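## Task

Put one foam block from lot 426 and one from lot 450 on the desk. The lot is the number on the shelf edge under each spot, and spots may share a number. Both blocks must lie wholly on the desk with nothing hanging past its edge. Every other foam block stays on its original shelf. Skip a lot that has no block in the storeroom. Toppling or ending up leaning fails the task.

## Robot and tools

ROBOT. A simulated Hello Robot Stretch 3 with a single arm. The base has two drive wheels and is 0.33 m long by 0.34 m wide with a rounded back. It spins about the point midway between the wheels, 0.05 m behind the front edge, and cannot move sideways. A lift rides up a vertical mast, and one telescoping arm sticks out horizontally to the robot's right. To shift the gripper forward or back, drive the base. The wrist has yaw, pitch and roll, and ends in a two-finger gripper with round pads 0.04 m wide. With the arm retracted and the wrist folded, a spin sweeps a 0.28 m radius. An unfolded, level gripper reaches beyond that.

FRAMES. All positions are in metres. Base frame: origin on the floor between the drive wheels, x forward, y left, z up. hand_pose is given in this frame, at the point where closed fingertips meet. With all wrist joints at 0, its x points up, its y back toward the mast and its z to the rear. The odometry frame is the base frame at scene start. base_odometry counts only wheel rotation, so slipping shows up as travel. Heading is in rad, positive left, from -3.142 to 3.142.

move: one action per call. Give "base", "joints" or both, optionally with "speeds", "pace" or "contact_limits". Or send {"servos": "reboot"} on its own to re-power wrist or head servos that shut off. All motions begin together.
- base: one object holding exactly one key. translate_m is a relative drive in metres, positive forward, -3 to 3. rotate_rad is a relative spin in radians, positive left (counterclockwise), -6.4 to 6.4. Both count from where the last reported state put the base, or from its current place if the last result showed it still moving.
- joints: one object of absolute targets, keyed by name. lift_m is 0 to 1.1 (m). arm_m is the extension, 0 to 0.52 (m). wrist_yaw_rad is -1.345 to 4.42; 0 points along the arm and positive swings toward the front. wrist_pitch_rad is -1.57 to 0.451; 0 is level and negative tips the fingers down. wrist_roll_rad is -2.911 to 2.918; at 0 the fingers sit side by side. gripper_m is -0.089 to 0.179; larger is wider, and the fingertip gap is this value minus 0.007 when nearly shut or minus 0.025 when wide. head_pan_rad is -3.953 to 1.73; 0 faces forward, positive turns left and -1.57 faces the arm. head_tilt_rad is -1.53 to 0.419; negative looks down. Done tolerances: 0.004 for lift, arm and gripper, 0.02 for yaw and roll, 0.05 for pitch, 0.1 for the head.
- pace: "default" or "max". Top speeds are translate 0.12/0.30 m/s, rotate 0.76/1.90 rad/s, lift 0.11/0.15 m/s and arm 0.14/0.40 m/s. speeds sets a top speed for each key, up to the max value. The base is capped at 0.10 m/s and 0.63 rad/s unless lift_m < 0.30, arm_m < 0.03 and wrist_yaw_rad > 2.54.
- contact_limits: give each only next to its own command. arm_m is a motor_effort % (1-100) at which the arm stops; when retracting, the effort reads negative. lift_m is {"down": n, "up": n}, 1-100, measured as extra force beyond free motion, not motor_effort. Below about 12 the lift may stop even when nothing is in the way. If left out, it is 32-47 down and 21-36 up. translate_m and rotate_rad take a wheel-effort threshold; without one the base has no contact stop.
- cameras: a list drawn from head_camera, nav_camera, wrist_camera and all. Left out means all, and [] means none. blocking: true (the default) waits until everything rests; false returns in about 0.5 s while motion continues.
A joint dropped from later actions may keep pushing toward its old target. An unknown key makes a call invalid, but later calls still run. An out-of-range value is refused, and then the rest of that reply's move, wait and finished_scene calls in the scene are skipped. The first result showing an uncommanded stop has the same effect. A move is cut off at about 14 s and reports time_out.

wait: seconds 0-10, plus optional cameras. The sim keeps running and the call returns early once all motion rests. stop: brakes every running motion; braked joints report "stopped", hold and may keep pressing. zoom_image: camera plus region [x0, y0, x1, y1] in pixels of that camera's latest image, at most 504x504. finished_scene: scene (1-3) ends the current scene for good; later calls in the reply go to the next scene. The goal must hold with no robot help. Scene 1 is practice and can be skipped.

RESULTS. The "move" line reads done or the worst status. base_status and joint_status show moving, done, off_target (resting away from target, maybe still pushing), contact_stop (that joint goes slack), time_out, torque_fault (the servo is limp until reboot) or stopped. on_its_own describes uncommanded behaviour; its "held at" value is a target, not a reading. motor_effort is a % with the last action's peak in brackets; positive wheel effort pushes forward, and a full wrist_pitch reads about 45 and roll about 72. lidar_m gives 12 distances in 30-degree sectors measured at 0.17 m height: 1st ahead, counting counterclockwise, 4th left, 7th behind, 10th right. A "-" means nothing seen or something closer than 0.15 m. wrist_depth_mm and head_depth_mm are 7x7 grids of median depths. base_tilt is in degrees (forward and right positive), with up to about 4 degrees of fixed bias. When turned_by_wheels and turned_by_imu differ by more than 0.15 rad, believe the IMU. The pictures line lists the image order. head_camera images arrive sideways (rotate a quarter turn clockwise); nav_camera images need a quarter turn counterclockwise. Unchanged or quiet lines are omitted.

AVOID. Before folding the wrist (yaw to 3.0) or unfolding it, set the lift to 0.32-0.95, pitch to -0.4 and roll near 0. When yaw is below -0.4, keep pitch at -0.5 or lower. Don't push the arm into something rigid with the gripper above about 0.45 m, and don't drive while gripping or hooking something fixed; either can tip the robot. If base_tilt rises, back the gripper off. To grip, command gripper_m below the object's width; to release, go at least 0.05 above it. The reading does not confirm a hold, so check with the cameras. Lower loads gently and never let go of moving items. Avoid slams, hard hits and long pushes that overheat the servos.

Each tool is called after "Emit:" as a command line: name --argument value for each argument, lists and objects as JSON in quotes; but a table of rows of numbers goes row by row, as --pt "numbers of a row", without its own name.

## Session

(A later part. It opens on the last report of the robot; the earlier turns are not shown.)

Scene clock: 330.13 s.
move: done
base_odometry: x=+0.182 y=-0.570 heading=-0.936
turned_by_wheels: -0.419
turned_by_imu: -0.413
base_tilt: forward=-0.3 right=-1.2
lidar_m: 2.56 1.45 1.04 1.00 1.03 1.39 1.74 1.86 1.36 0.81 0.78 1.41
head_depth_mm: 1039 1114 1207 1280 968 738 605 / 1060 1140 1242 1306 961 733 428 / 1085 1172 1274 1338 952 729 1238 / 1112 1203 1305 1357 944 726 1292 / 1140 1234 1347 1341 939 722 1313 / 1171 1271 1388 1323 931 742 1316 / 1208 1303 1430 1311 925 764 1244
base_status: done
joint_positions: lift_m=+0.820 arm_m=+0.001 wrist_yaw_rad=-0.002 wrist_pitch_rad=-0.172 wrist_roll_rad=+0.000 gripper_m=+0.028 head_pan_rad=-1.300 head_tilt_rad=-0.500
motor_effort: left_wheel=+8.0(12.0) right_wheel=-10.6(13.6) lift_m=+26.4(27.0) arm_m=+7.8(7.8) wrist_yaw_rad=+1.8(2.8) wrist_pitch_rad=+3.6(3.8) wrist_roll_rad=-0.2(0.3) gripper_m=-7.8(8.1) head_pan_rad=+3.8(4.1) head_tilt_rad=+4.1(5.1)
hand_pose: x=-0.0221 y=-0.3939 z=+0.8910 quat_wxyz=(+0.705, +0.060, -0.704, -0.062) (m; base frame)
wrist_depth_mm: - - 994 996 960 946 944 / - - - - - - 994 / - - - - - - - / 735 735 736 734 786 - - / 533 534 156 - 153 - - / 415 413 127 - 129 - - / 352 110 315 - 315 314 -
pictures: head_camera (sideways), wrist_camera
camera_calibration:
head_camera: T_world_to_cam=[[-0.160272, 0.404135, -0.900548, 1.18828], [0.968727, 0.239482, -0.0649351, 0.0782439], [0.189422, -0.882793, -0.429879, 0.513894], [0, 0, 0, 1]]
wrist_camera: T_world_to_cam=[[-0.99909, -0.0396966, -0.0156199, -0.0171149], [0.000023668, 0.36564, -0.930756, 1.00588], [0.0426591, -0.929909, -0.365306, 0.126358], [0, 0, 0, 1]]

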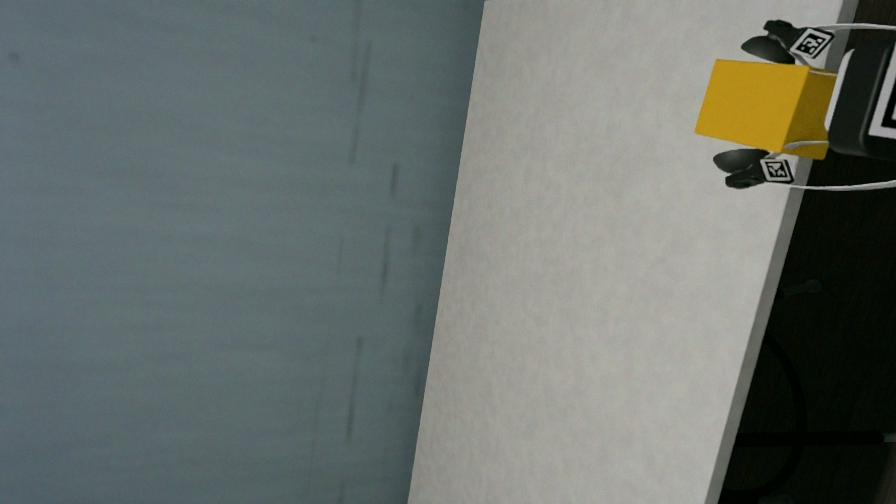

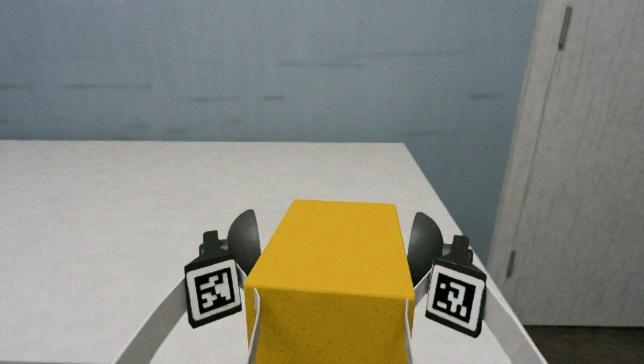

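Emit:
move --base '{"translate_m": 0.08}' --joints '{"arm_m": 0.28}' --cameras '[]'

Emit:
move --joints '{"lift_m": 0.7}' --cameras '["head_camera", "wrist_camera"]'

Scene clock: 360.93 s.
move: done
turned_by_wheels: +0.000
turned_by_imu: +0.001
base_status: done
joint_status: all done
motor_effort: left_wheel=+3.0(10.9) right_wheel=+7.3(11.2) lift_m=+27.1(27.7) arm_m=+12.1(14.8) wrist_yaw_rad=+1.8(2.8) wrist_pitch_rad=+3.6(3.8) wrist_roll_rad=+0.2(0.3) gripper_m=-7.3(8.2) head_pan_rad=+3.5(3.7) head_tilt_rad=+3.3(4.8)
pictures: none

Scene clock: 362.87 s.
move: done
base_odometry: x=+0.230 y=-0.635 heading=-0.936
turned_by_wheels: +0.000
turned_by_imu: +0.000
base_tilt: forward=-0.3 right=-1.2
lidar_m: 2.47 1.45 1.05 1.00 1.03 1.39 1.82 1.85 1.35 0.82 0.73 1.34
head_depth_mm: 1034 1112 1205 1274 968 488 468 / 1062 1140 1236 1303 960 545 621 / 1084 1166 1268 1333 951 728 1258 / 1109 1204 1306 1354 943 724 1294 / 1145 1229 1346 1336 938 722 1287 / 1171 1269 1387 1323 929 742 1248 / 1202 1305 1437 1310 922 763 1312
joint_positions: lift_m=+0.700 arm_m=+0.280 wrist_yaw_rad=-0.002 wrist_pitch_rad=-0.172 wrist_roll_rad=+0.000 gripper_m=+0.028 head_pan_rad=-1.300 head_tilt_rad=-0.500
joint_status: all done
motor_effort: left_wheel=+3.2(4.0) right_wheel=+7.3(7.7) lift_m=+23.7(27.3) arm_m=+8.7(12.0) wrist_yaw_rad=+2.2(3.5) wrist_pitch_rad=+3.7(3.8) wrist_roll_rad=+0.2(0.3) gripper_m=-7.8(8.1) head_pan_rad=+2.9(3.3) head_tilt_rad=+3.7(4.5)
hand_pose: x=-0.0221 y=-0.6733 z=+0.7710 quat_wxyz=(+0.705, +0.060, -0.704, -0.062) (m; base frame)
wrist_depth_mm: 734 718 724 716 714 720 707 / 771 773 758 764 755 746 750 / 640 647 638 634 620 783 779 / 394 393 390 390 384 385 791 / 283 283 155 - 152 278 279 / 222 221 127 - 129 210 218 / 182 110 169 - 174 168 180
pictures: head_camera (sideways), wrist_camera
camera_calibration:
head_camera: T_world_to_cam=[[-0.160272, 0.404135, -0.900548, 1.18828], [0.968727, 0.239482, -0.0649351, 0.0782439], [0.189422, -0.882793, -0.429879, 0.513894], [0, 0, 0, 1]]
wrist_camera: T_world_to_cam=[[-0.99909, -0.0396968, -0.0156198, -0.0300817], [0.0000234927, 0.36564, -0.930756, 0.996355], [0.0426592, -0.929909, -0.365307, -0.177319], [0, 0, 0, 1]]

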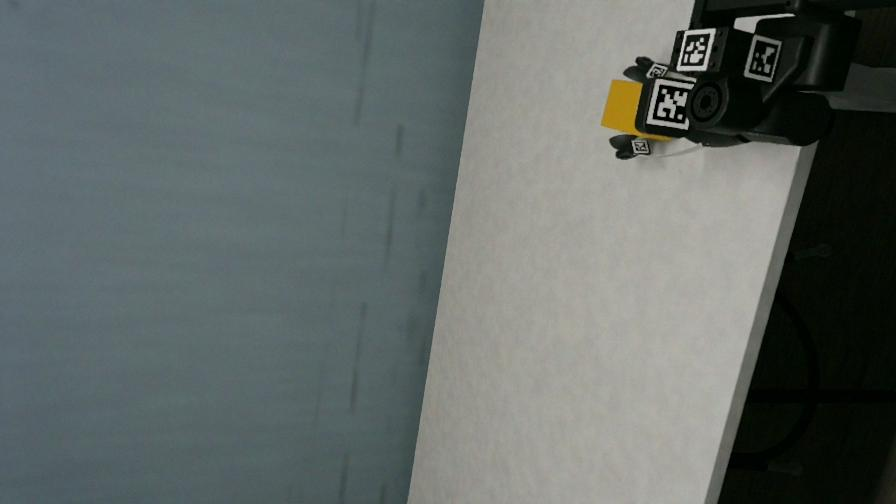

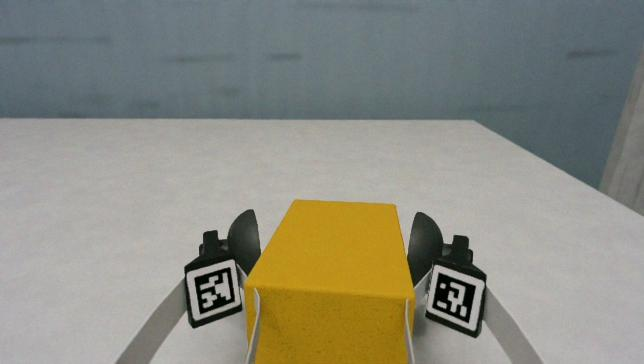

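Emit:
move --joints '{"lift_m": 0.667}' --speeds '{"lift_m": 0.02}' --contact_limits '{"lift_m": {"down": 12}}' --cameras '["wrist_camera"]'

Scene clock: 370.53 s.
move: done
base_odometry: x=+0.230 y=-0.635 heading=-0.936
turned_by_wheels: +0.000
turned_by_imu: +0.000
base_tilt: forward=-0.4 right=-1.4
lidar_m: 2.47 1.46 1.04 1.00 1.03 1.39 1.82 1.86 1.35 0.82 0.73 1.35
head_depth_mm: 1037 1117 1200 1278 972 740 479 / 1063 1140 1233 1312 961 589 520 / 1084 1174 1273 1330 954 732 1265 / 1112 1204 1307 1362 945 725 1290 / 1141 1234 1347 1344 938 722 1291 / 1174 1272 1392 1329 931 741 1253 / 1202 1302 1433 1314 925 764 1306
joint_positions: lift_m=+0.667 arm_m=+0.280 wrist_yaw_rad=-0.002 wrist_pitch_rad=-0.111 wrist_roll_rad=+0.000 gripper_m=+0.028 head_pan_rad=-1.300 head_tilt_rad=-0.500
joint_status: all done
motor_effort: left_wheel=+3.1(3.9) right_wheel=+6.2(7.8) lift_m=+16.7(26.3) arm_m=-2.5(2.6) wrist_yaw_rad=+1.7(3.2) wrist_pitch_rad=-7.6(8.0) wrist_roll_rad=+0.1(0.3) gripper_m=-7.8(8.3) head_pan_rad=+2.1(3.0) head_tilt_rad=+3.6(4.2)
contact_limits: lift_m down 12 (down: maximum 72; up: maximum 65)
hand_pose: x=-0.0221 y=-0.6769 z=+0.7533 quat_wxyz=(+0.706, +0.039, -0.706, -0.040) (m; base frame)
wrist_depth_mm: 729 736 725 730 715 708 712 / 765 766 759 750 742 739 733 / 737 728 782 779 778 763 755 / 390 388 385 382 383 381 786 / 262 262 155 - 152 260 259 / 198 199 126 - 128 188 197 / 159 119 148 - 153 147 158
pictures: wrist_camera
camera_calibration:
wrist_camera: T_world_to_cam=[[-0.99909, -0.0406191, -0.013026, -0.033079], [-0.000128725, 0.308238, -0.951309, 0.957803], [0.0426565, -0.950442, -0.307963, -0.244304], [0, 0, 0, 1]]

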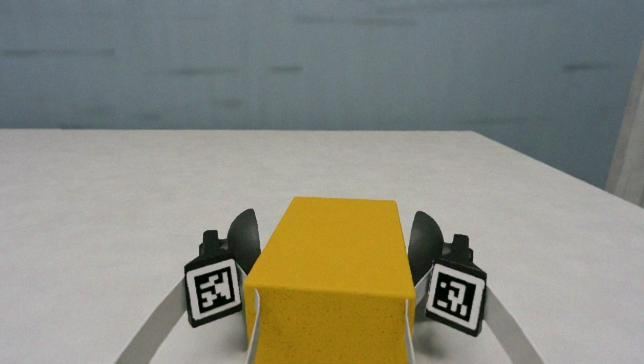

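Emit:
move --joints '{"gripper_m": 0.17}' --cameras '[]'

Emit:
move --joints '{"arm_m": 0.0, "head_pan_rad": -1.57}' --cameras '["head_camera"]'

Emit:
move --joints '{"wrist_pitch_rad": -0.4, "wrist_yaw_rad": 3.0, "gripper_m": 0.037, "head_pan_rad": 0.0, "head_tilt_rad": -0.3}' --cameras '["head_camera"]'

Scene clock: 380.87 s.
move: done
turned_by_wheels: +0.000
turned_by_imu: +0.000
joint_status: all done
motor_effort: left_wheel=+3.1(3.7) right_wheel=+6.2(6.5) lift_m=+29.6(29.9) arm_m=-6.6(7.1) wrist_yaw_rad=+0.2(2.7) wrist_pitch_rad=+2.0(7.7) wrist_roll_rad=+0.2(0.3) gripper_m=+0.1(83.1) head_pan_rad=+2.0(2.7) head_tilt_rad=+3.1(4.0)
contact_limits: lift_m down 12 (down: maximum 72; up: maximum 65)
pictures: none

Scene clock: 384.13 s.
move: done
turned_by_wheels: +0.000
turned_by_imu: +0.000
joint_status: all done
motor_effort: left_wheel=+3.6(3.9) right_wheel=+6.2(6.9) lift_m=+28.5(30.0) arm_m=-11.0(13.8) wrist_yaw_rad=-0.3(1.6) wrist_pitch_rad=+2.1(2.3) wrist_roll_rad=-0.1(0.4) gripper_m=+0.6(1.0) head_pan_rad=+1.6(4.7) head_tilt_rad=+3.1(4.0)
contact_limits: lift_m down 12 (down: maximum 72; up: maximum 65)
pictures: head_camera (sideways)
camera_calibration:
head_camera: T_world_to_cam=[[-0.0455307, 0.432365, -0.900548, 1.18758], [0.997432, -0.0302139, -0.0649351, 0.0780688], [-0.0552847, -0.901192, -0.429879, 0.515386], [0, 0, 0, 1]]

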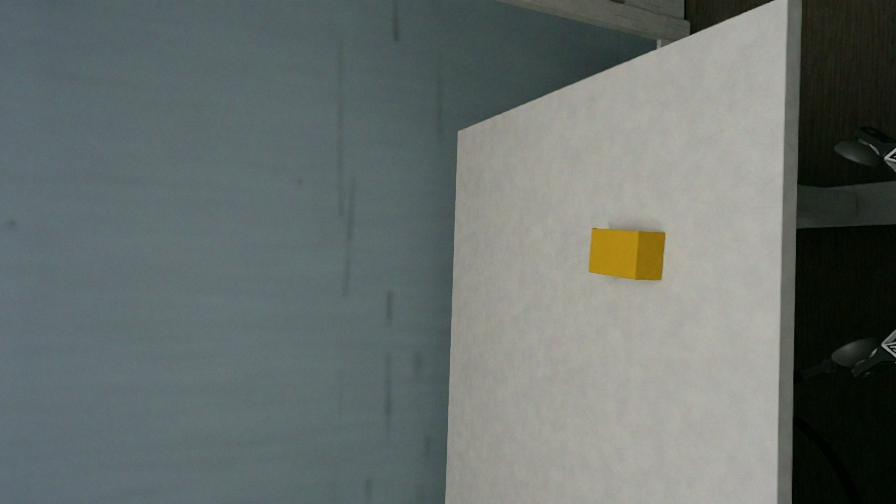

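Scene clock: 386.63 s.
move: done
base_odometry: x=+0.230 y=-0.635 heading=-0.936
turned_by_wheels: +0.000
turned_by_imu: +0.000
base_tilt: forward=-0.4 right=-1.4
lidar_m: 2.47 1.46 1.05 1.00 1.03 1.39 1.82 1.86 1.35 0.82 0.73 1.35
head_depth_mm: 2215 2317 2442 2562 2655 2112 1605 / 2214 2317 2445 2548 2682 2105 1598 / 2194 2316 2425 2539 2656 2070 1584 / 2200 2287 2394 2537 2657 2068 1579 / 2194 2285 2387 2522 2635 2056 1568 / 2173 2288 2391 2507 2648 2050 1562 / 2169 2268 2365 2520 2623 2033 1554
joint_positions: lift_m=+0.667 arm_m=+0.001 wrist_yaw_rad=+2.997 wrist_pitch_rad=-0.412 wrist_roll_rad=+0.000 gripper_m=+0.037 head_pan_rad=+0.005 head_tilt_rad=-0.295
joint_status: all done
motor_effort: left_wheel=+2.8(3.9) right_wheel=+5.8(6.7) lift_m=+29.2(29.9) arm_m=-8.2(12.2) wrist_yaw_rad=+2.5(5.1) wrist_pitch_rad=+1.8(4.5) wrist_roll_rad=+0.1(0.3) gripper_m=+0.2(81.9) head_pan_rad=-3.1(6.2) head_tilt_rad=-2.5(8.7)
contact_limits: lift_m down 12 (down: maximum 72; up: maximum 65)
hand_pose: x=+0.0112 y=+0.0773 z=+0.6811 quat_wxyz=(+0.195, +0.700, +0.094, +0.680) (m; base frame)
wrist_depth_mm: 907 139 966 - - - - / 978 148 - - - - - / - 162 - - - - - / - 187 - - - - - / - - 203 - - - - / - - 128 942 130 - 976 / 881 887 266 855 847 861 855
pictures: head_camera (sideways)
camera_calibration:
head_camera: T_world_to_cam=[[-0.239368, -0.0475813, -0.969762, 1.27913], [0.0357084, 0.997691, -0.0577656, 0.0746178], [0.970272, -0.0484559, -0.237116, 0.258264], [0, 0, 0, 1]]

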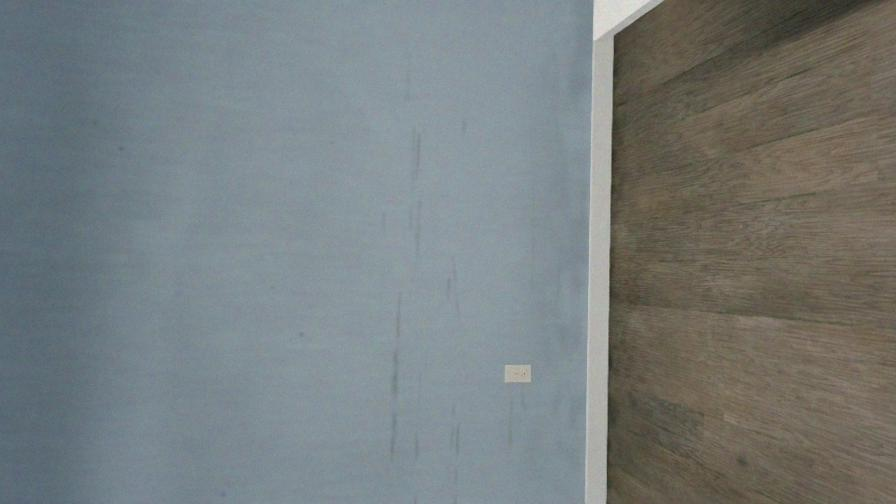

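Emit:
move --joints '{"lift_m": 0.28}' --pace "max" --cameras '[]'

Emit:
move --base '{"translate_m": 1.96}' --pace "max" --cameras '[]'

Emit:
move --base '{"rotate_rad": 1.5708}' --pace "max" --cameras '["nav_camera"]'

Scene clock: 400.30 s.
move: done
turned_by_wheels: +0.000
turned_by_imu: +0.000
joint_status: all done
motor_effort: left_wheel=+3.4(4.0) right_wheel=+5.3(6.9) lift_m=+24.2(25.8) arm_m=+0.7(4.3) wrist_yaw_rad=+1.9(3.5) wrist_pitch_rad=+2.1(2.1) wrist_roll_rad=+0.2(0.3) gripper_m=+0.8(0.9) head_pan_rad=-2.8(4.1) head_tilt_rad=-3.0(4.2)
pictures: none

Scene clock: 408.23 s.
move: done
turned_by_wheels: +0.000
turned_by_imu: +0.002
base_status: done
motor_effort: left_wheel=+0.2(15.2) right_wheel=+5.2(14.0) lift_m=+28.1(29.9) arm_m=+11.8(11.9) wrist_yaw_rad=+0.6(3.0) wrist_pitch_rad=+2.1(2.2) wrist_roll_rad=+0.0(0.5) gripper_m=+0.0(1.3) head_pan_rad=-2.7(3.7) head_tilt_rad=+1.3(3.5)
pictures: none

Scene clock: 410.33 s.
move: done
base_odometry: x=+1.391 y=-2.213 heading=+0.634
turned_by_wheels: +1.570
turned_by_imu: +1.539
base_tilt: forward=-0.3 right=-1.2
lidar_m: 1.77 1.16 1.42 3.55 1.19 1.17 1.25 0.78 0.55 0.52 0.54 0.72
head_depth_mm: 1320 1305 1287 1274 1259 1248 1241 / 1862 1835 1810 1769 1747 1723 1531 / 2239 2366 2444 2571 2674 2068 1575 / 2236 2311 2453 2587 2676 2051 1563 / 2215 2318 2421 2569 2657 2044 1562 / 2196 2298 2441 2544 2647 2036 1544 / 2186 2304 2397 2559 2607 1931 1548
base_status: done
joint_positions: lift_m=+0.280 arm_m=+0.001 wrist_yaw_rad=+2.998 wrist_pitch_rad=-0.414 wrist_roll_rad=+0.000 gripper_m=+0.037 head_pan_rad=+0.000 head_tilt_rad=-0.301
motor_effort: left_wheel=-6.0(14.9) right_wheel=+8.9(14.4) lift_m=+28.0(28.8) arm_m=+1.7(11.9) wrist_yaw_rad=+1.7(2.7) wrist_pitch_rad=+2.1(2.2) wrist_roll_rad=-0.2(0.3) gripper_m=+0.3(0.8) head_pan_rad=-3.0(3.5) head_tilt_rad=+3.0(3.2)
hand_pose: x=+0.0110 y=+0.0770 z=+0.2936 quat_wxyz=(+0.195, +0.700, +0.095, +0.680) (m; base frame)
wrist_depth_mm: - 139 - - - - - / - 149 - - - - - / 906 163 903 939 926 911 905 / 757 187 679 739 729 716 706 / 617 589 204 580 596 604 589 / 523 513 128 296 130 509 498 / 285 277 261 273 431 441 440
pictures: nav_camera (sideways)
camera_calibration:
nav_camera: T_world_to_cam=[[0.270921, 0.0170284, 0.962451, -1.21131], [0.0143132, -0.999804, 0.0136603, 0.0323029], [0.962495, 0.0100749, -0.271112, 0.300215], [0, 0, 0, 1]]

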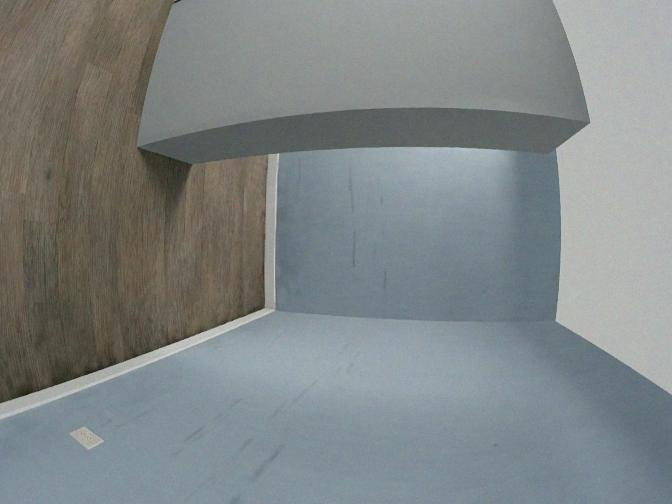

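Emit:
move --base '{"translate_m": 1.9}' --pace "max" --cameras '[]'

Emit:
move --base '{"rotate_rad": -1.5708}' --joints '{"head_pan_rad": -2.1, "head_tilt_rad": -0.5}' --pace "max" --cameras '["nav_camera", "head_camera"]'

Scene clock: 433.27 s.
move: done
turned_by_wheels: +0.000
turned_by_imu: +0.001
base_status: done
motor_effort: left_wheel=-1.9(13.3) right_wheel=+8.6(14.4) lift_m=+26.8(27.8) arm_m=-5.9(13.2) wrist_yaw_rad=+1.2(2.9) wrist_pitch_rad=+2.2(2.3) wrist_roll_rad=+0.2(0.3) gripper_m=+0.0(0.9) head_pan_rad=-2.4(3.3) head_tilt_rad=+3.8(6.2)
pictures: none

Scene clock: 435.50 s.
move: done
base_odometry: x=+2.922 y=-1.088 heading=-0.937
turned_by_wheels: -1.570
turned_by_imu: -1.540
base_tilt: forward=-0.5 right=-1.1
lidar_m: 0.45 0.46 0.62 0.62 0.64 0.86 2.27 0.70 0.81 1.89 0.65 0.47
head_depth_mm: 615 641 672 710 772 945 1266 / 687 722 761 807 859 917 1006 / 780 828 880 941 1012 1094 1186 / 3186 3430 3088 2717 1955 1350 1323 / 3011 3220 3422 3020 2112 1620 1321 / 2840 3029 3157 2984 2094 1612 1312 / 2679 2865 3117 2963 2091 1609 1307
base_status: done
joint_positions: lift_m=+0.280 arm_m=+0.001 wrist_yaw_rad=+2.998 wrist_pitch_rad=-0.414 wrist_roll_rad=+0.000 gripper_m=+0.037 head_pan_rad=-2.109 head_tilt_rad=-0.500
joint_status: all done
measured_speeds: translate_m=+0.000 rotate_rad=+0.000 lift_m=+0.000 arm_m=+0.000 wrist_yaw_rad=+0.000 wrist_pitch_rad=+0.000 wrist_roll_rad=+0.000 head_pan_rad=+0.024 head_tilt_rad=+0.000
motor_effort: left_wheel=+6.5(14.9) right_wheel=-8.5(15.1) lift_m=+25.4(26.7) arm_m=-12.4(12.7) wrist_yaw_rad=+1.6(2.8) wrist_pitch_rad=+2.1(2.2) wrist_roll_rad=-0.3(0.3) gripper_m=+0.3(0.9) head_pan_rad=+2.9(5.8) head_tilt_rad=-4.4(6.3)
hand_pose: x=+0.0110 y=+0.0770 z=+0.2936 quat_wxyz=(+0.195, +0.700, +0.095, +0.680) (m; base frame)
wrist_depth_mm: 577 138 610 633 643 654 509 / 621 149 663 677 704 706 515 / 682 163 721 743 759 727 519 / 713 188 687 732 727 689 524 / 620 592 204 582 599 589 522 / 524 521 128 298 129 512 487 / 285 277 260 272 430 438 438
pictures: head_camera (sideways), nav_camera (sideways)
camera_calibration:
head_camera: T_world_to_cam=[[0.181886, 0.395008, -0.900492, 1.18612], [0.841904, -0.535705, -0.0649388, 0.0790223], [-0.50805, -0.746317, -0.429996, 0.518301], [0, 0, 0, 1]]
nav_camera: T_world_to_cam=[[-0.21915, -0.400384, 0.889756, -1.11344], [-0.867091, 0.498039, 0.0105467, 0.0417361], [-0.447356, -0.769188, -0.456315, 0.549835], [0, 0, 0, 1]]

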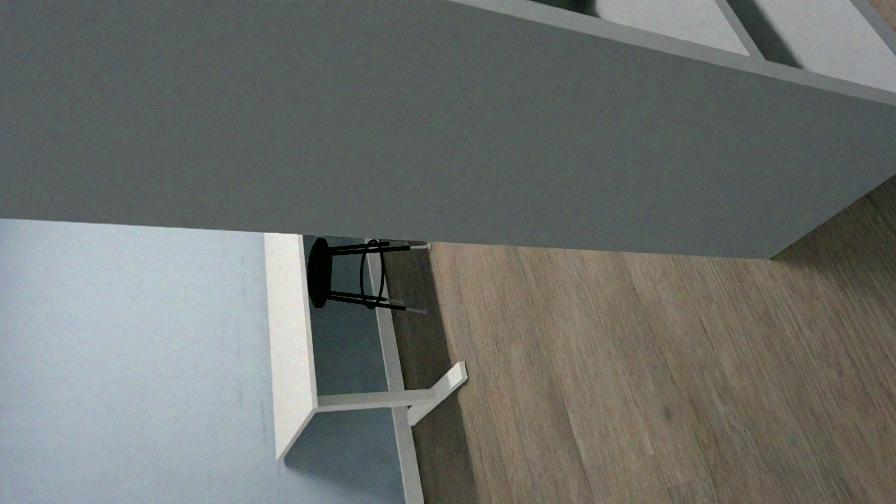

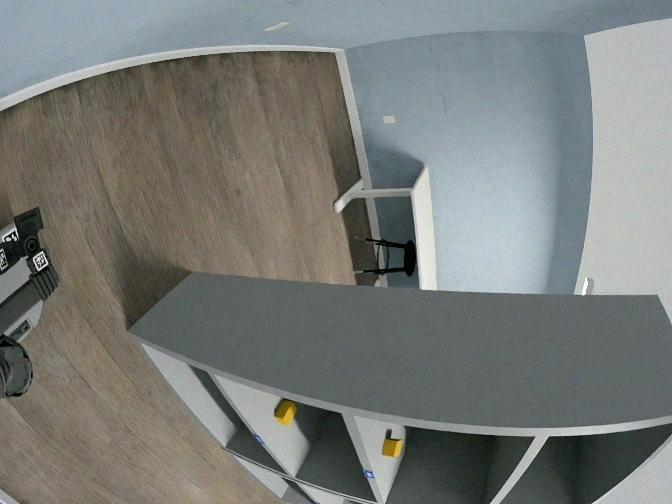

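Emit:
move --base '{"translate_m": -0.6}' --joints '{"head_pan_rad": -1.9, "head_tilt_rad": -0.45}' --pace "max" --cameras '["head_camera", "nav_camera"]'

Scene clock: 484.73 s.
move: done
base_odometry: x=+2.567 y=-0.604 heading=-0.937
turned_by_wheels: +0.000
turned_by_imu: -0.001
base_tilt: forward=-0.4 right=-1.2
lidar_m: 1.04 0.88 0.64 0.61 0.63 0.85 1.84 0.95 0.89 0.40 1.52 1.09
head_depth_mm: 579 923 1008 844 615 1026 824 / 591 879 961 832 578 1020 819 / 605 843 916 822 548 1017 812 / 619 808 878 810 543 975 810 / 636 777 841 805 539 940 806 / 655 748 806 793 534 902 802 / 668 717 762 376 405 443 502
base_status: done
joint_positions: lift_m=+0.280 arm_m=+0.001 wrist_yaw_rad=+2.998 wrist_pitch_rad=-0.414 wrist_roll_rad=+0.000 gripper_m=+0.037 head_pan_rad=-1.899 head_tilt_rad=-0.450
joint_status: all done
motor_effort: left_wheel=-4.3(10.5) right_wheel=-3.9(18.5) lift_m=+24.1(26.0) arm_m=-9.5(11.4) wrist_yaw_rad=+1.8(3.1) wrist_pitch_rad=+2.1(2.3) wrist_roll_rad=-0.2(0.3) gripper_m=-0.1(0.8) head_pan_rad=-3.3(4.7) head_tilt_rad=+4.0(8.1)
hand_pose: x=+0.0110 y=+0.0770 z=+0.2936 quat_wxyz=(+0.195, +0.700, +0.095, +0.680) (m; base frame)
wrist_depth_mm: 577 138 601 616 632 652 684 / 613 149 645 668 707 725 752 / 664 163 699 717 746 771 805 / 703 189 687 729 736 726 724 / 626 593 204 586 596 593 591 / 520 515 128 296 129 508 496 / 285 277 259 272 429 438 440
pictures: head_camera (sideways), nav_camera (sideways)
camera_calibration:
head_camera: T_world_to_cam=[[0.0809573, 0.381018, -0.921017, 1.21352], [0.933935, -0.351769, -0.0634315, 0.0765027], [-0.348154, -0.855034, -0.384324, 0.457892], [0, 0, 0, 1]]
nav_camera: T_world_to_cam=[[-0.11645, -0.394514, 0.911481, -1.14241], [-0.95159, 0.307161, 0.0113738, 0.041174], [-0.284459, -0.866032, -0.411184, 0.490114], [0, 0, 0, 1]]

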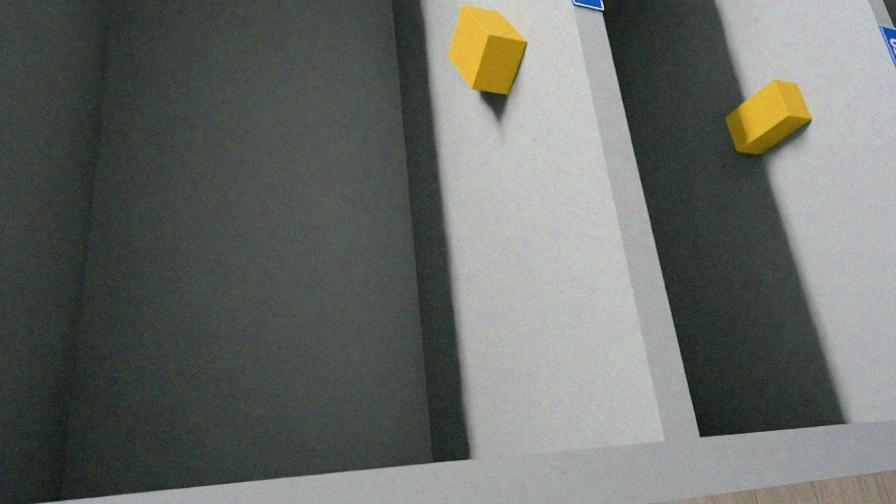

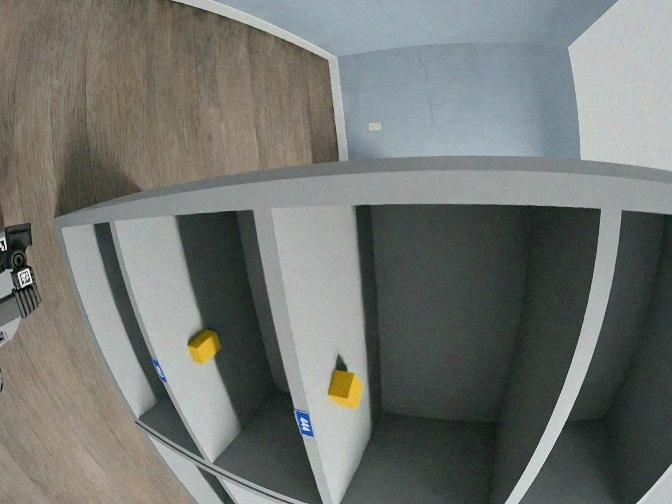

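Emit:
zoom_image --camera "nav_camera" --region '[140, 340, 330, 450]'

Emit:
move --base '{"translate_m": -0.6}' --joints '{"head_pan_rad": -1.75, "head_tilt_rad": -0.35}' --pace "max" --cameras '["head_camera", "nav_camera"]'

Scaled by 2.653 from the camera's 672x504 image, which has a finer 792x594 frame.

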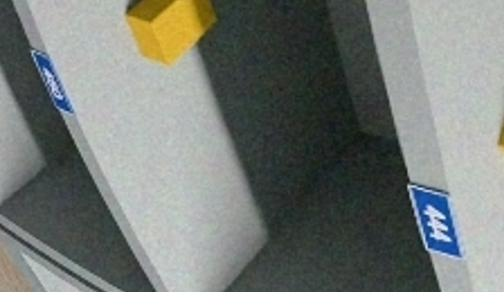

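Scene clock: 494.60 s.
move: done
base_odometry: x=+2.211 y=-0.121 heading=-0.937
turned_by_wheels: +0.000
turned_by_imu: -0.001
base_tilt: forward=-0.2 right=-1.2
lidar_m: 1.64 0.86 0.62 0.60 0.62 0.83 2.17 1.26 0.49 0.87 0.84 0.72
head_depth_mm: 360 451 455 459 482 510 556 / 352 563 570 577 581 514 601 / 355 706 765 776 659 509 814 / 360 789 836 880 651 485 885 / 366 769 814 859 647 481 881 / 372 752 798 837 642 459 876 / 378 736 777 821 636 457 873
base_status: done
joint_positions: lift_m=+0.280 arm_m=+0.001 wrist_yaw_rad=+2.998 wrist_pitch_rad=-0.414 wrist_roll_rad=+0.000 gripper_m=+0.037 head_pan_rad=-1.750 head_tilt_rad=-0.347
joint_status: all done
motor_effort: left_wheel=-4.5(13.8) right_wheel=-3.1(17.6) lift_m=+25.7(25.7) arm_m=-7.2(8.9) wrist_yaw_rad=+1.2(3.1) wrist_pitch_rad=+2.1(2.2) wrist_roll_rad=+0.2(0.3) gripper_m=+0.0(0.8) head_pan_rad=+3.1(4.3) head_tilt_rad=-1.5(6.6)
hand_pose: x=+0.0110 y=+0.0770 z=+0.2936 quat_wxyz=(+0.195, +0.700, +0.095, +0.680) (m; base frame)
wrist_depth_mm: 558 138 584 605 622 644 666 / 602 149 629 655 682 703 733 / 662 163 695 721 737 769 792 / 689 188 683 745 727 721 717 / 619 594 204 589 595 594 595 / 525 516 128 295 130 506 501 / 286 276 260 274 430 436 438
pictures: head_camera (sideways), nav_camera (sideways)
camera_calibration:
head_camera: T_world_to_cam=[[0.00613346, 0.293476, -0.955947, 1.25958], [0.974722, -0.215261, -0.0598313, 0.0715751], [-0.223337, -0.931415, -0.287378, 0.330962], [0, 0, 0, 1]]
nav_camera: T_world_to_cam=[[-0.0393768, -0.312939, 0.948957, -1.19179], [-0.986458, 0.1635, 0.0129847, 0.0392879], [-0.159218, -0.935595, -0.315139, 0.364359], [0, 0, 0, 1]]

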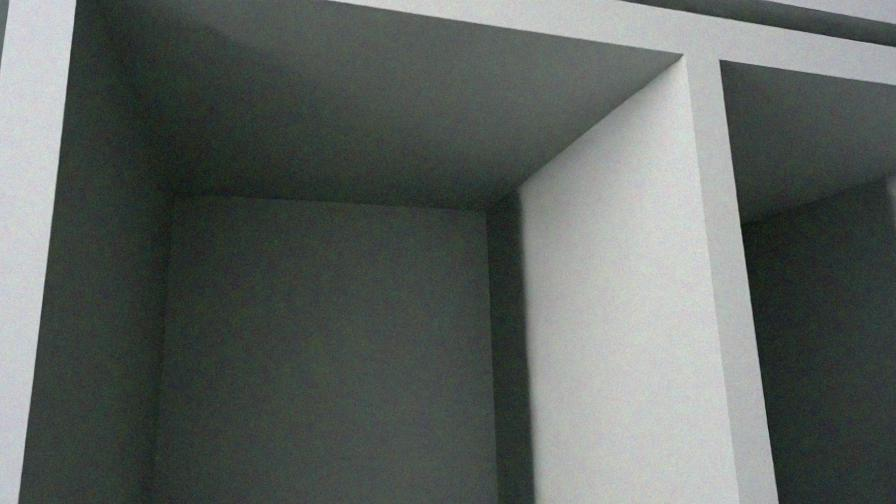

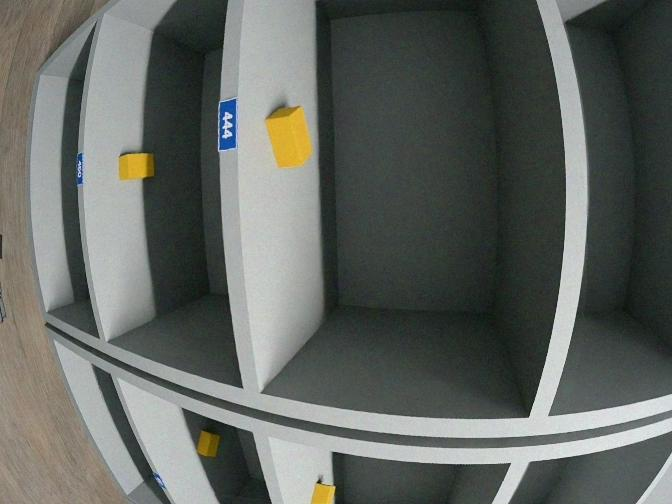

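Emit:
zoom_image --camera "nav_camera" --region '[60, 90, 200, 230]'

Emit:
zoom_image --camera "nav_camera" --region '[120, 420, 240, 504]'

Scaled by 3.600 from the camera's 672x504 image, which has a finer 792x594 frame.

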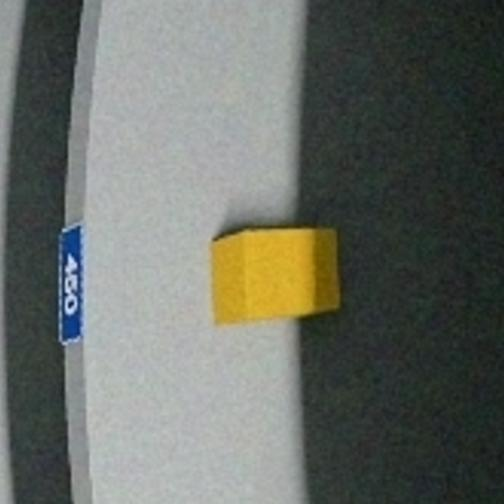

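Scaled by 4.200 from the camera's 672x504 image, which has a finer 792x594 frame.

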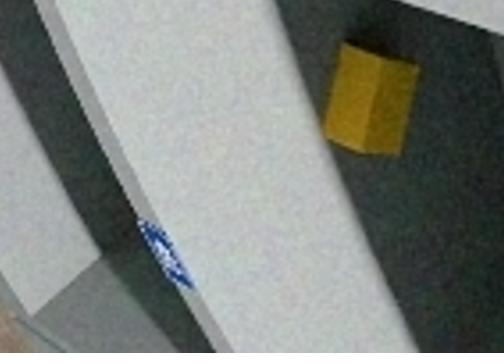

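Emit:
move --joints '{"head_pan_rad": -1.45, "head_tilt_rad": -0.8}' --cameras '["head_camera", "nav_camera"]'

Scene clock: 506.60 s.
move: done
base_odometry: x=+2.211 y=-0.121 heading=-0.937
turned_by_wheels: +0.000
turned_by_imu: +0.000
base_tilt: forward=-0.4 right=-1.2
lidar_m: 1.64 0.87 0.62 0.60 0.62 0.83 2.17 1.26 0.49 0.87 0.84 0.72
head_depth_mm: 702 754 566 765 843 810 1098 / 710 763 561 1019 915 832 1109 / 719 769 556 1015 908 1161 1113 / 727 760 550 1036 904 1160 1118 / 735 750 537 1028 873 1174 1129 / 746 740 519 1046 891 1172 1130 / 754 727 533 1042 884 1188 1125
joint_positions: lift_m=+0.280 arm_m=+0.001 wrist_yaw_rad=+2.998 wrist_pitch_rad=-0.414 wrist_roll_rad=+0.000 gripper_m=+0.037 head_pan_rad=-1.440 head_tilt_rad=-0.813
joint_status: all done
motor_effort: left_wheel=-4.4(4.5) right_wheel=-3.1(3.6) lift_m=+27.4(28.0) arm_m=-5.2(6.4) wrist_yaw_rad=+1.4(2.4) wrist_pitch_rad=+2.1(2.3) wrist_roll_rad=-0.1(0.3) gripper_m=+0.2(0.7) head_pan_rad=+1.3(4.7) head_tilt_rad=-4.2(8.0)
hand_pose: x=+0.0110 y=+0.0770 z=+0.2936 quat_wxyz=(+0.195, +0.700, +0.095, +0.680) (m; base frame)
wrist_depth_mm: 556 138 587 599 620 634 670 / 606 149 630 657 689 712 741 / 661 163 679 718 742 756 788 / 686 188 681 741 728 725 721 / 618 589 205 583 599 592 594 / 521 520 128 293 130 509 504 / 286 276 260 273 429 438 441
pictures: head_camera (sideways), nav_camera (sideways)
camera_calibration:
head_camera: T_world_to_cam=[[-0.135746, 0.677019, -0.723338, 0.957093], [0.989883, 0.123097, -0.0705532, 0.0854012], [0.041275, -0.725598, -0.68688, 0.849155], [0, 0, 0, 1]]
nav_camera: T_world_to_cam=[[0.109266, -0.69992, 0.705814, -0.875643], [-0.988757, -0.149455, 0.00486033, 0.0498844], [0.102086, -0.698409, -0.708381, 0.874406], [0, 0, 0, 1]]

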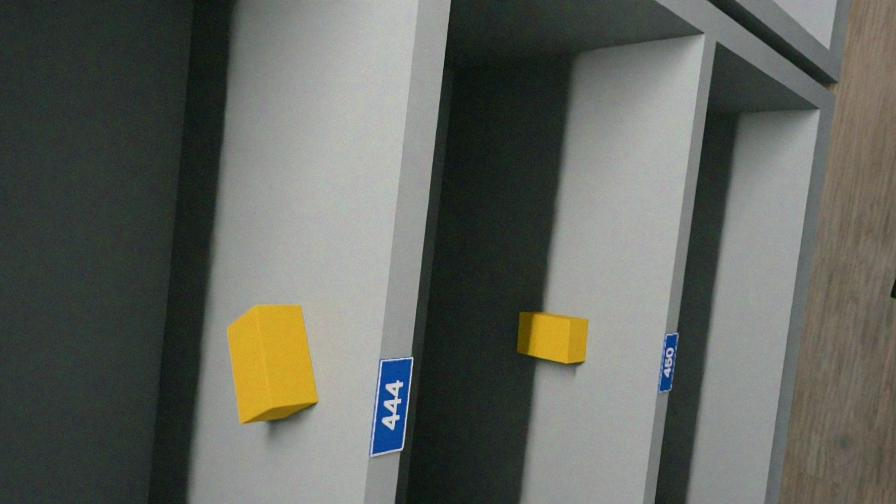

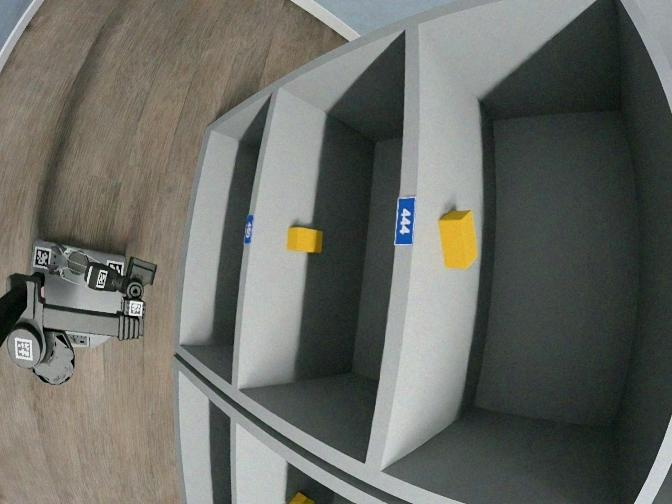

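Emit:
zoom_image --camera "head_camera" --region '[500, 290, 720, 410]'

Emit:
move --joints '{"lift_m": 0.55, "wrist_pitch_rad": -0.4, "wrist_roll_rad": 0.0}' --pace "max" --cameras '[]'

Scaled by 2.291 from the camera's 896x504 image, which has a finer 1280x720 frame.

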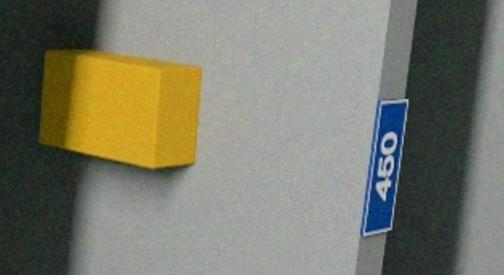

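Scene clock: 514.43 s.
move: done
base_odometry: x=+2.211 y=-0.121 heading=-0.937
turned_by_wheels: +0.000
turned_by_imu: +0.000
base_tilt: forward=-0.2 right=-1.2
lidar_m: 1.64 0.87 0.62 0.60 0.62 0.83 2.17 1.26 0.49 0.87 0.84 0.72
head_depth_mm: 702 767 581 496 831 798 1095 / 710 768 575 1030 922 837 1109 / 716 769 569 1022 918 834 1121 / 724 776 564 1022 911 1165 1115 / 731 777 537 1036 872 1161 1115 / 737 767 529 1031 898 1179 1124 / 748 755 547 1051 893 1166 1124
joint_positions: lift_m=+0.550 arm_m=+0.001 wrist_yaw_rad=+2.998 wrist_pitch_rad=-0.414 wrist_roll_rad=+0.000 gripper_m=+0.037 head_pan_rad=-1.450 head_tilt_rad=-0.800
joint_status: all done
motor_effort: left_wheel=-4.1(4.7) right_wheel=-3.6(3.8) lift_m=+26.4(32.1) arm_m=-3.8(4.9) wrist_yaw_rad=+1.7(3.1) wrist_pitch_rad=+2.2(4.5) wrist_roll_rad=+0.0(1.3) gripper_m=+0.4(0.7) head_pan_rad=-2.8(3.7) head_tilt_rad=+2.5(3.3)
hand_pose: x=+0.0110 y=+0.0770 z=+0.5635 quat_wxyz=(+0.195, +0.700, +0.096, +0.680) (m; base frame)
wrist_depth_mm: 557 138 586 609 623 641 670 / 601 149 635 663 686 705 735 / 658 162 681 717 747 767 814 / 718 188 740 806 829 864 904 / 786 792 205 854 901 936 963 / 839 859 128 805 129 843 834 / 759 749 264 738 717 733 716
pictures: none

Emit:
move --base '{"translate_m": 0.132}' --joints '{"lift_m": 0.6}' --pace "max" --cameras '[]'

Emit:
move --joints '{"wrist_yaw_rad": 0.095, "gripper_m": 0.17}' --cameras '[]'

Emit:
move --joints '{"wrist_pitch_rad": -0.15, "lift_m": 0.505}' --cameras '["wrist_camera", "head_camera"]'

Scene clock: 574.37 s.
move: done
turned_by_wheels: +0.000
turned_by_imu: +0.000
base_status: done
joint_status: all done
motor_effort: left_wheel=+5.4(11.7) right_wheel=+3.0(10.6) lift_m=+28.7(31.7) arm_m=-1.8(2.8) wrist_yaw_rad=+1.8(2.7) wrist_pitch_rad=+2.2(2.3) wrist_roll_rad=-0.3(0.3) gripper_m=-0.2(0.9) head_pan_rad=-3.0(3.6) head_tilt_rad=+2.1(3.0)
pictures: none

Scene clock: 576.80 s.
move: done
turned_by_wheels: +0.000
turned_by_imu: +0.000
joint_status: all done
motor_effort: left_wheel=+5.5(6.0) right_wheel=+3.8(4.4) lift_m=+24.2(28.0) arm_m=-0.4(2.1) wrist_yaw_rad=-2.1(6.1) wrist_pitch_rad=+2.2(2.4) wrist_roll_rad=+0.1(0.3) gripper_m=+0.3(84.0) head_pan_rad=-3.1(3.5) head_tilt_rad=+1.8(3.3)
pictures: none

Scene clock: 578.50 s.
move: done
base_odometry: x=+2.289 y=-0.227 heading=-0.937
turned_by_wheels: +0.000
turned_by_imu: +0.000
base_tilt: forward=-0.4 right=-1.2
lidar_m: 1.51 0.87 0.62 0.60 0.62 0.83 2.18 0.61 0.57 0.87 0.65 0.61
head_depth_mm: 702 764 583 497 929 822 1104 / 707 767 577 495 926 834 1112 / 715 767 538 1028 918 829 1107 / 723 775 523 1015 884 1168 566 / 730 780 558 1042 908 821 1115 / 739 770 552 1034 901 1177 1113 / 746 758 546 1024 895 1150 1125
joint_positions: lift_m=+0.505 arm_m=+0.001 wrist_yaw_rad=+0.098 wrist_pitch_rad=-0.173 wrist_roll_rad=+0.000 gripper_m=+0.170 head_pan_rad=-1.450 head_tilt_rad=-0.800
joint_status: all done
motor_effort: left_wheel=+5.6(6.4) right_wheel=+3.2(4.3) lift_m=+23.7(26.0) arm_m=-0.5(1.0) wrist_yaw_rad=-2.7(4.3) wrist_pitch_rad=+3.7(6.7) wrist_roll_rad=-0.2(0.3) gripper_m=+0.8(1.3) head_pan_rad=-2.7(3.7) head_tilt_rad=+2.2(3.2)
hand_pose: x=+0.0028 y=-0.3926 z=+0.5759 quat_wxyz=(+0.707, +0.096, -0.700, -0.027) (m; base frame)
wrist_depth_mm: 532 613 596 579 562 544 530 / 536 648 626 606 592 569 547 / 519 605 603 601 599 585 523 / 373 370 369 304 370 364 363 / 266 253 267 266 266 262 263 / 117 141 218 208 207 199 120 / 117 725 721 727 209 199 109
pictures: head_camera (sideways), wrist_camera
camera_calibration:
head_camera: T_world_to_cam=[[-0.12776, 0.668609, -0.732557, 0.969058], [0.991184, 0.112209, -0.0704516, 0.0852621], [0.035095, -0.735099, -0.67705, 0.836408], [0, 0, 0, 1]]
wrist_camera: T_world_to_cam=[[-0.990099, -0.139499, -0.0156412, -0.0363534], [-0.0366237, 0.364276, -0.930571, 0.711586], [0.135512, -0.920784, -0.365778, 0.0149039], [0, 0, 0, 1]]

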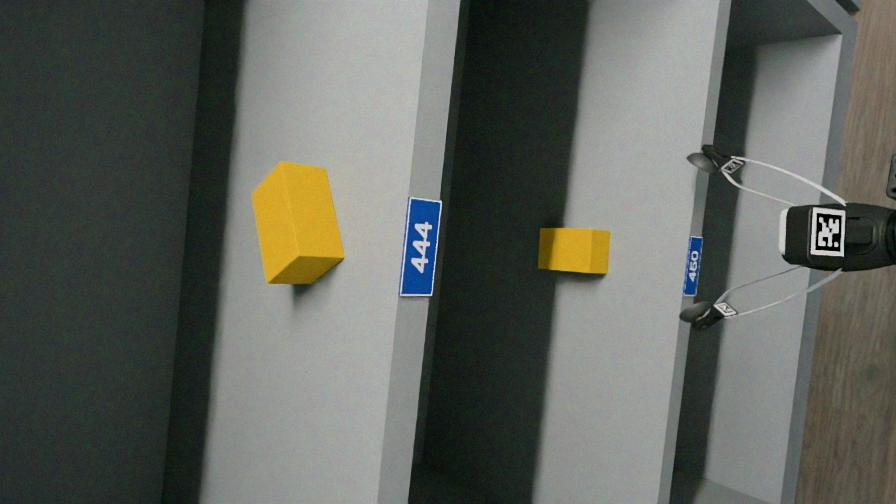

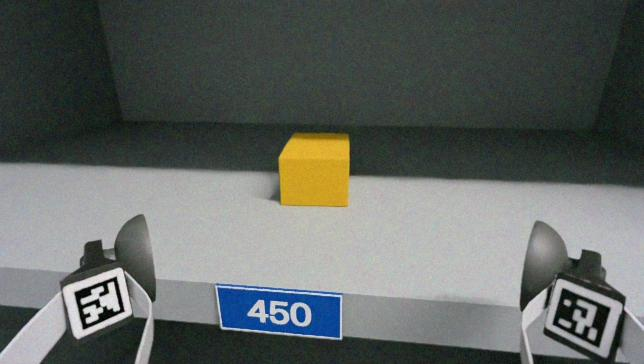

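Emit:
move --base '{"translate_m": 0.025}' --joints '{"arm_m": 0.055, "lift_m": 0.501}' --contact_limits '{"arm_m": 28}' --cameras '["wrist_camera"]'

Scene clock: 607.60 s.
move: done
base_odometry: x=+2.304 y=-0.247 heading=-0.937
turned_by_wheels: +0.000
turned_by_imu: +0.000
base_tilt: forward=-0.3 right=-1.3
lidar_m: 1.49 0.87 0.63 0.60 0.62 0.83 2.18 0.60 0.59 0.87 0.62 0.59
head_depth_mm: 699 763 583 498 930 822 1115 / 708 768 574 495 925 837 1105 / 714 767 529 1028 918 809 506 / 721 775 540 1021 883 808 598 / 731 779 558 1039 905 1160 1118 / 739 769 552 1036 901 1177 1118 / 747 758 546 998 892 1136 1123
base_status: done
joint_positions: lift_m=+0.501 arm_m=+0.055 wrist_yaw_rad=+0.098 wrist_pitch_rad=-0.173 wrist_roll_rad=+0.000 gripper_m=+0.170 head_pan_rad=-1.450 head_tilt_rad=-0.800
joint_status: all done
motor_effort: left_wheel=+3.0(10.0) right_wheel=+7.6(9.4) lift_m=+23.8(28.6) arm_m=+12.5(14.3) wrist_yaw_rad=-3.2(4.4) wrist_pitch_rad=+3.7(3.8) wrist_roll_rad=+0.0(0.3) gripper_m=+0.7(1.0) head_pan_rad=-2.5(3.4) head_tilt_rad=+2.4(3.0)
contact_limits: arm_m 28 (drawing in: default 31, maximum 55; extending or still: default 39, maximum 69)
hand_pose: x=+0.0028 y=-0.4471 z=+0.5720 quat_wxyz=(+0.707, +0.096, -0.700, -0.027) (m; base frame)
wrist_depth_mm: 509 567 540 525 514 497 481 / 510 588 582 557 540 520 508 / 489 595 587 570 552 529 521 / 360 360 359 246 355 353 352 / 261 259 259 249 256 255 255 / 117 141 203 202 201 193 120 / 117 160 165 165 165 159 109
pictures: wrist_camera
camera_calibration:
wrist_camera: T_world_to_cam=[[-0.990119, -0.139352, -0.0156292, -0.0439865], [-0.0365427, 0.364022, -0.930673, 0.727705], [0.135381, -0.920906, -0.365518, -0.0368641], [0, 0, 0, 1]]

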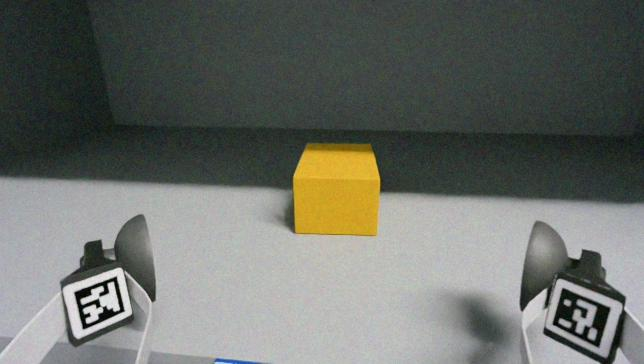

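Emit:
move --base '{"translate_m": 0.0115}' --joints '{"arm_m": 0.172, "lift_m": 0.498}' --speeds '{"arm_m": 0.08, "translate_m": 0.03}' --contact_limits '{"arm_m": 28}' --cameras '["wrist_camera"]'

Scene clock: 618.07 s.
move: done
base_odometry: x=+2.311 y=-0.257 heading=-0.937
turned_by_wheels: +0.000
turned_by_imu: +0.000
base_tilt: forward=-0.3 right=-1.2
lidar_m: 1.48 0.87 0.63 0.60 0.62 0.83 2.19 0.60 0.59 0.87 0.60 0.59
head_depth_mm: 699 761 582 498 930 822 1118 / 708 770 553 494 924 799 522 / 715 767 526 1028 915 600 1100 / 722 774 543 1019 883 803 1116 / 729 781 559 1037 905 1159 1116 / 736 770 552 1034 899 1172 1116 / 745 758 547 983 893 1106 1128
base_status: done
joint_positions: lift_m=+0.498 arm_m=+0.172 wrist_yaw_rad=+0.098 wrist_pitch_rad=-0.173 wrist_roll_rad=+0.000 gripper_m=+0.170 head_pan_rad=-1.450 head_tilt_rad=-0.800
joint_status: all done
motor_effort: left_wheel=+2.8(7.3) right_wheel=+6.9(10.0) lift_m=+25.1(27.3) arm_m=+11.9(14.9) wrist_yaw_rad=-3.9(4.3) wrist_pitch_rad=+3.7(3.8) wrist_roll_rad=+0.0(0.3) gripper_m=+0.7(1.4) head_pan_rad=-2.7(3.5) head_tilt_rad=+2.2(2.9)
contact_limits: arm_m 28 (drawing in: default 31, maximum 55; extending or still: default 39, maximum 69)
hand_pose: x=+0.0027 y=-0.5641 z=+0.5690 quat_wxyz=(+0.707, +0.096, -0.700, -0.027) (m; base frame)
wrist_depth_mm: 457 441 428 415 403 391 381 / 474 468 452 439 421 408 400 / 484 488 471 454 443 431 420 / 350 348 350 349 346 343 344 / 252 252 251 161 236 249 249 / 117 128 196 131 137 187 120 / 117 156 156 136 151 155 109
pictures: wrist_camera
camera_calibration:
wrist_camera: T_world_to_cam=[[-0.990127, -0.139297, -0.0156269, -0.060322], [-0.036517, 0.363973, -0.930693, 0.767501], [0.13533, -0.920934, -0.365467, -0.145751], [0, 0, 0, 1]]

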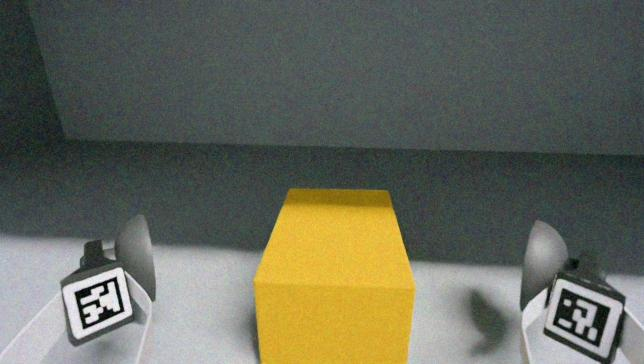

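Emit:
move --joints '{"gripper_m": 0.024}' --cameras '[]'

Emit:
move --joints '{"lift_m": 0.535}' --speeds '{"lift_m": 0.05}' --cameras '["wrist_camera"]'

Scene clock: 625.57 s.
move: done
turned_by_wheels: +0.000
turned_by_imu: +0.000
joint_status: all done
motor_effort: left_wheel=+2.7(3.4) right_wheel=+7.6(8.3) lift_m=+29.6(29.7) arm_m=+6.7(8.7) wrist_yaw_rad=-2.9(4.4) wrist_pitch_rad=+3.7(3.9) wrist_roll_rad=-0.1(0.3) gripper_m=-15.5(88.1) head_pan_rad=-2.0(3.1) head_tilt_rad=+2.1(2.8)
contact_limits: arm_m 28 (drawing in: default 31, maximum 55; extending or still: default 39, maximum 69)
pictures: none

Scene clock: 626.83 s.
move: done
base_odometry: x=+2.311 y=-0.257 heading=-0.937
turned_by_wheels: +0.000
turned_by_imu: +0.000
base_tilt: forward=-0.3 right=-1.3
lidar_m: 1.47 0.87 0.62 0.60 0.62 0.83 2.18 0.60 0.59 0.86 0.60 0.59
head_depth_mm: 699 764 582 497 933 822 1112 / 707 769 553 494 925 577 478 / 713 763 527 1025 895 573 1109 / 721 775 542 1020 866 806 1120 / 728 779 557 1038 905 1157 1120 / 736 771 553 1034 901 1180 1117 / 746 758 547 984 895 1108 1128
joint_positions: lift_m=+0.535 arm_m=+0.172 wrist_yaw_rad=+0.098 wrist_pitch_rad=-0.173 wrist_roll_rad=+0.000 gripper_m=+0.025 head_pan_rad=-1.450 head_tilt_rad=-0.800
joint_status: all done
motor_effort: left_wheel=+3.0(3.2) right_wheel=+7.5(8.1) lift_m=+28.5(32.5) arm_m=+4.5(6.3) wrist_yaw_rad=-2.3(4.2) wrist_pitch_rad=+3.7(3.8) wrist_roll_rad=+0.0(0.3) gripper_m=-15.2(15.6) head_pan_rad=-2.3(2.9) head_tilt_rad=+2.6(2.6)
contact_limits: arm_m 28 (drawing in: default 31, maximum 55; extending or still: default 39, maximum 69)
hand_pose: x=+0.0027 y=-0.5641 z=+0.6060 quat_wxyz=(+0.707, +0.096, -0.700, -0.027) (m; base frame)
wrist_depth_mm: 449 446 430 417 409 393 380 / 476 469 450 439 427 414 399 / 493 496 481 462 448 430 420 / 454 455 454 454 448 449 428 / 328 330 157 161 161 323 321 / 255 267 128 131 128 253 253 / 210 111 195 136 138 195 208
pictures: wrist_camera
camera_calibration:
wrist_camera: T_world_to_cam=[[-0.990127, -0.139296, -0.0156271, -0.0597434], [-0.0365166, 0.363973, -0.930693, 0.801939], [0.13533, -0.920934, -0.365466, -0.132228], [0, 0, 0, 1]]

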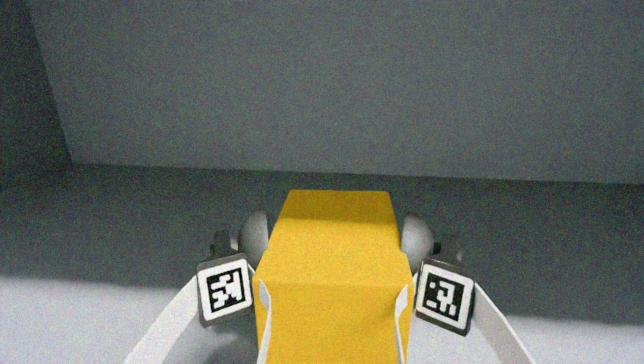

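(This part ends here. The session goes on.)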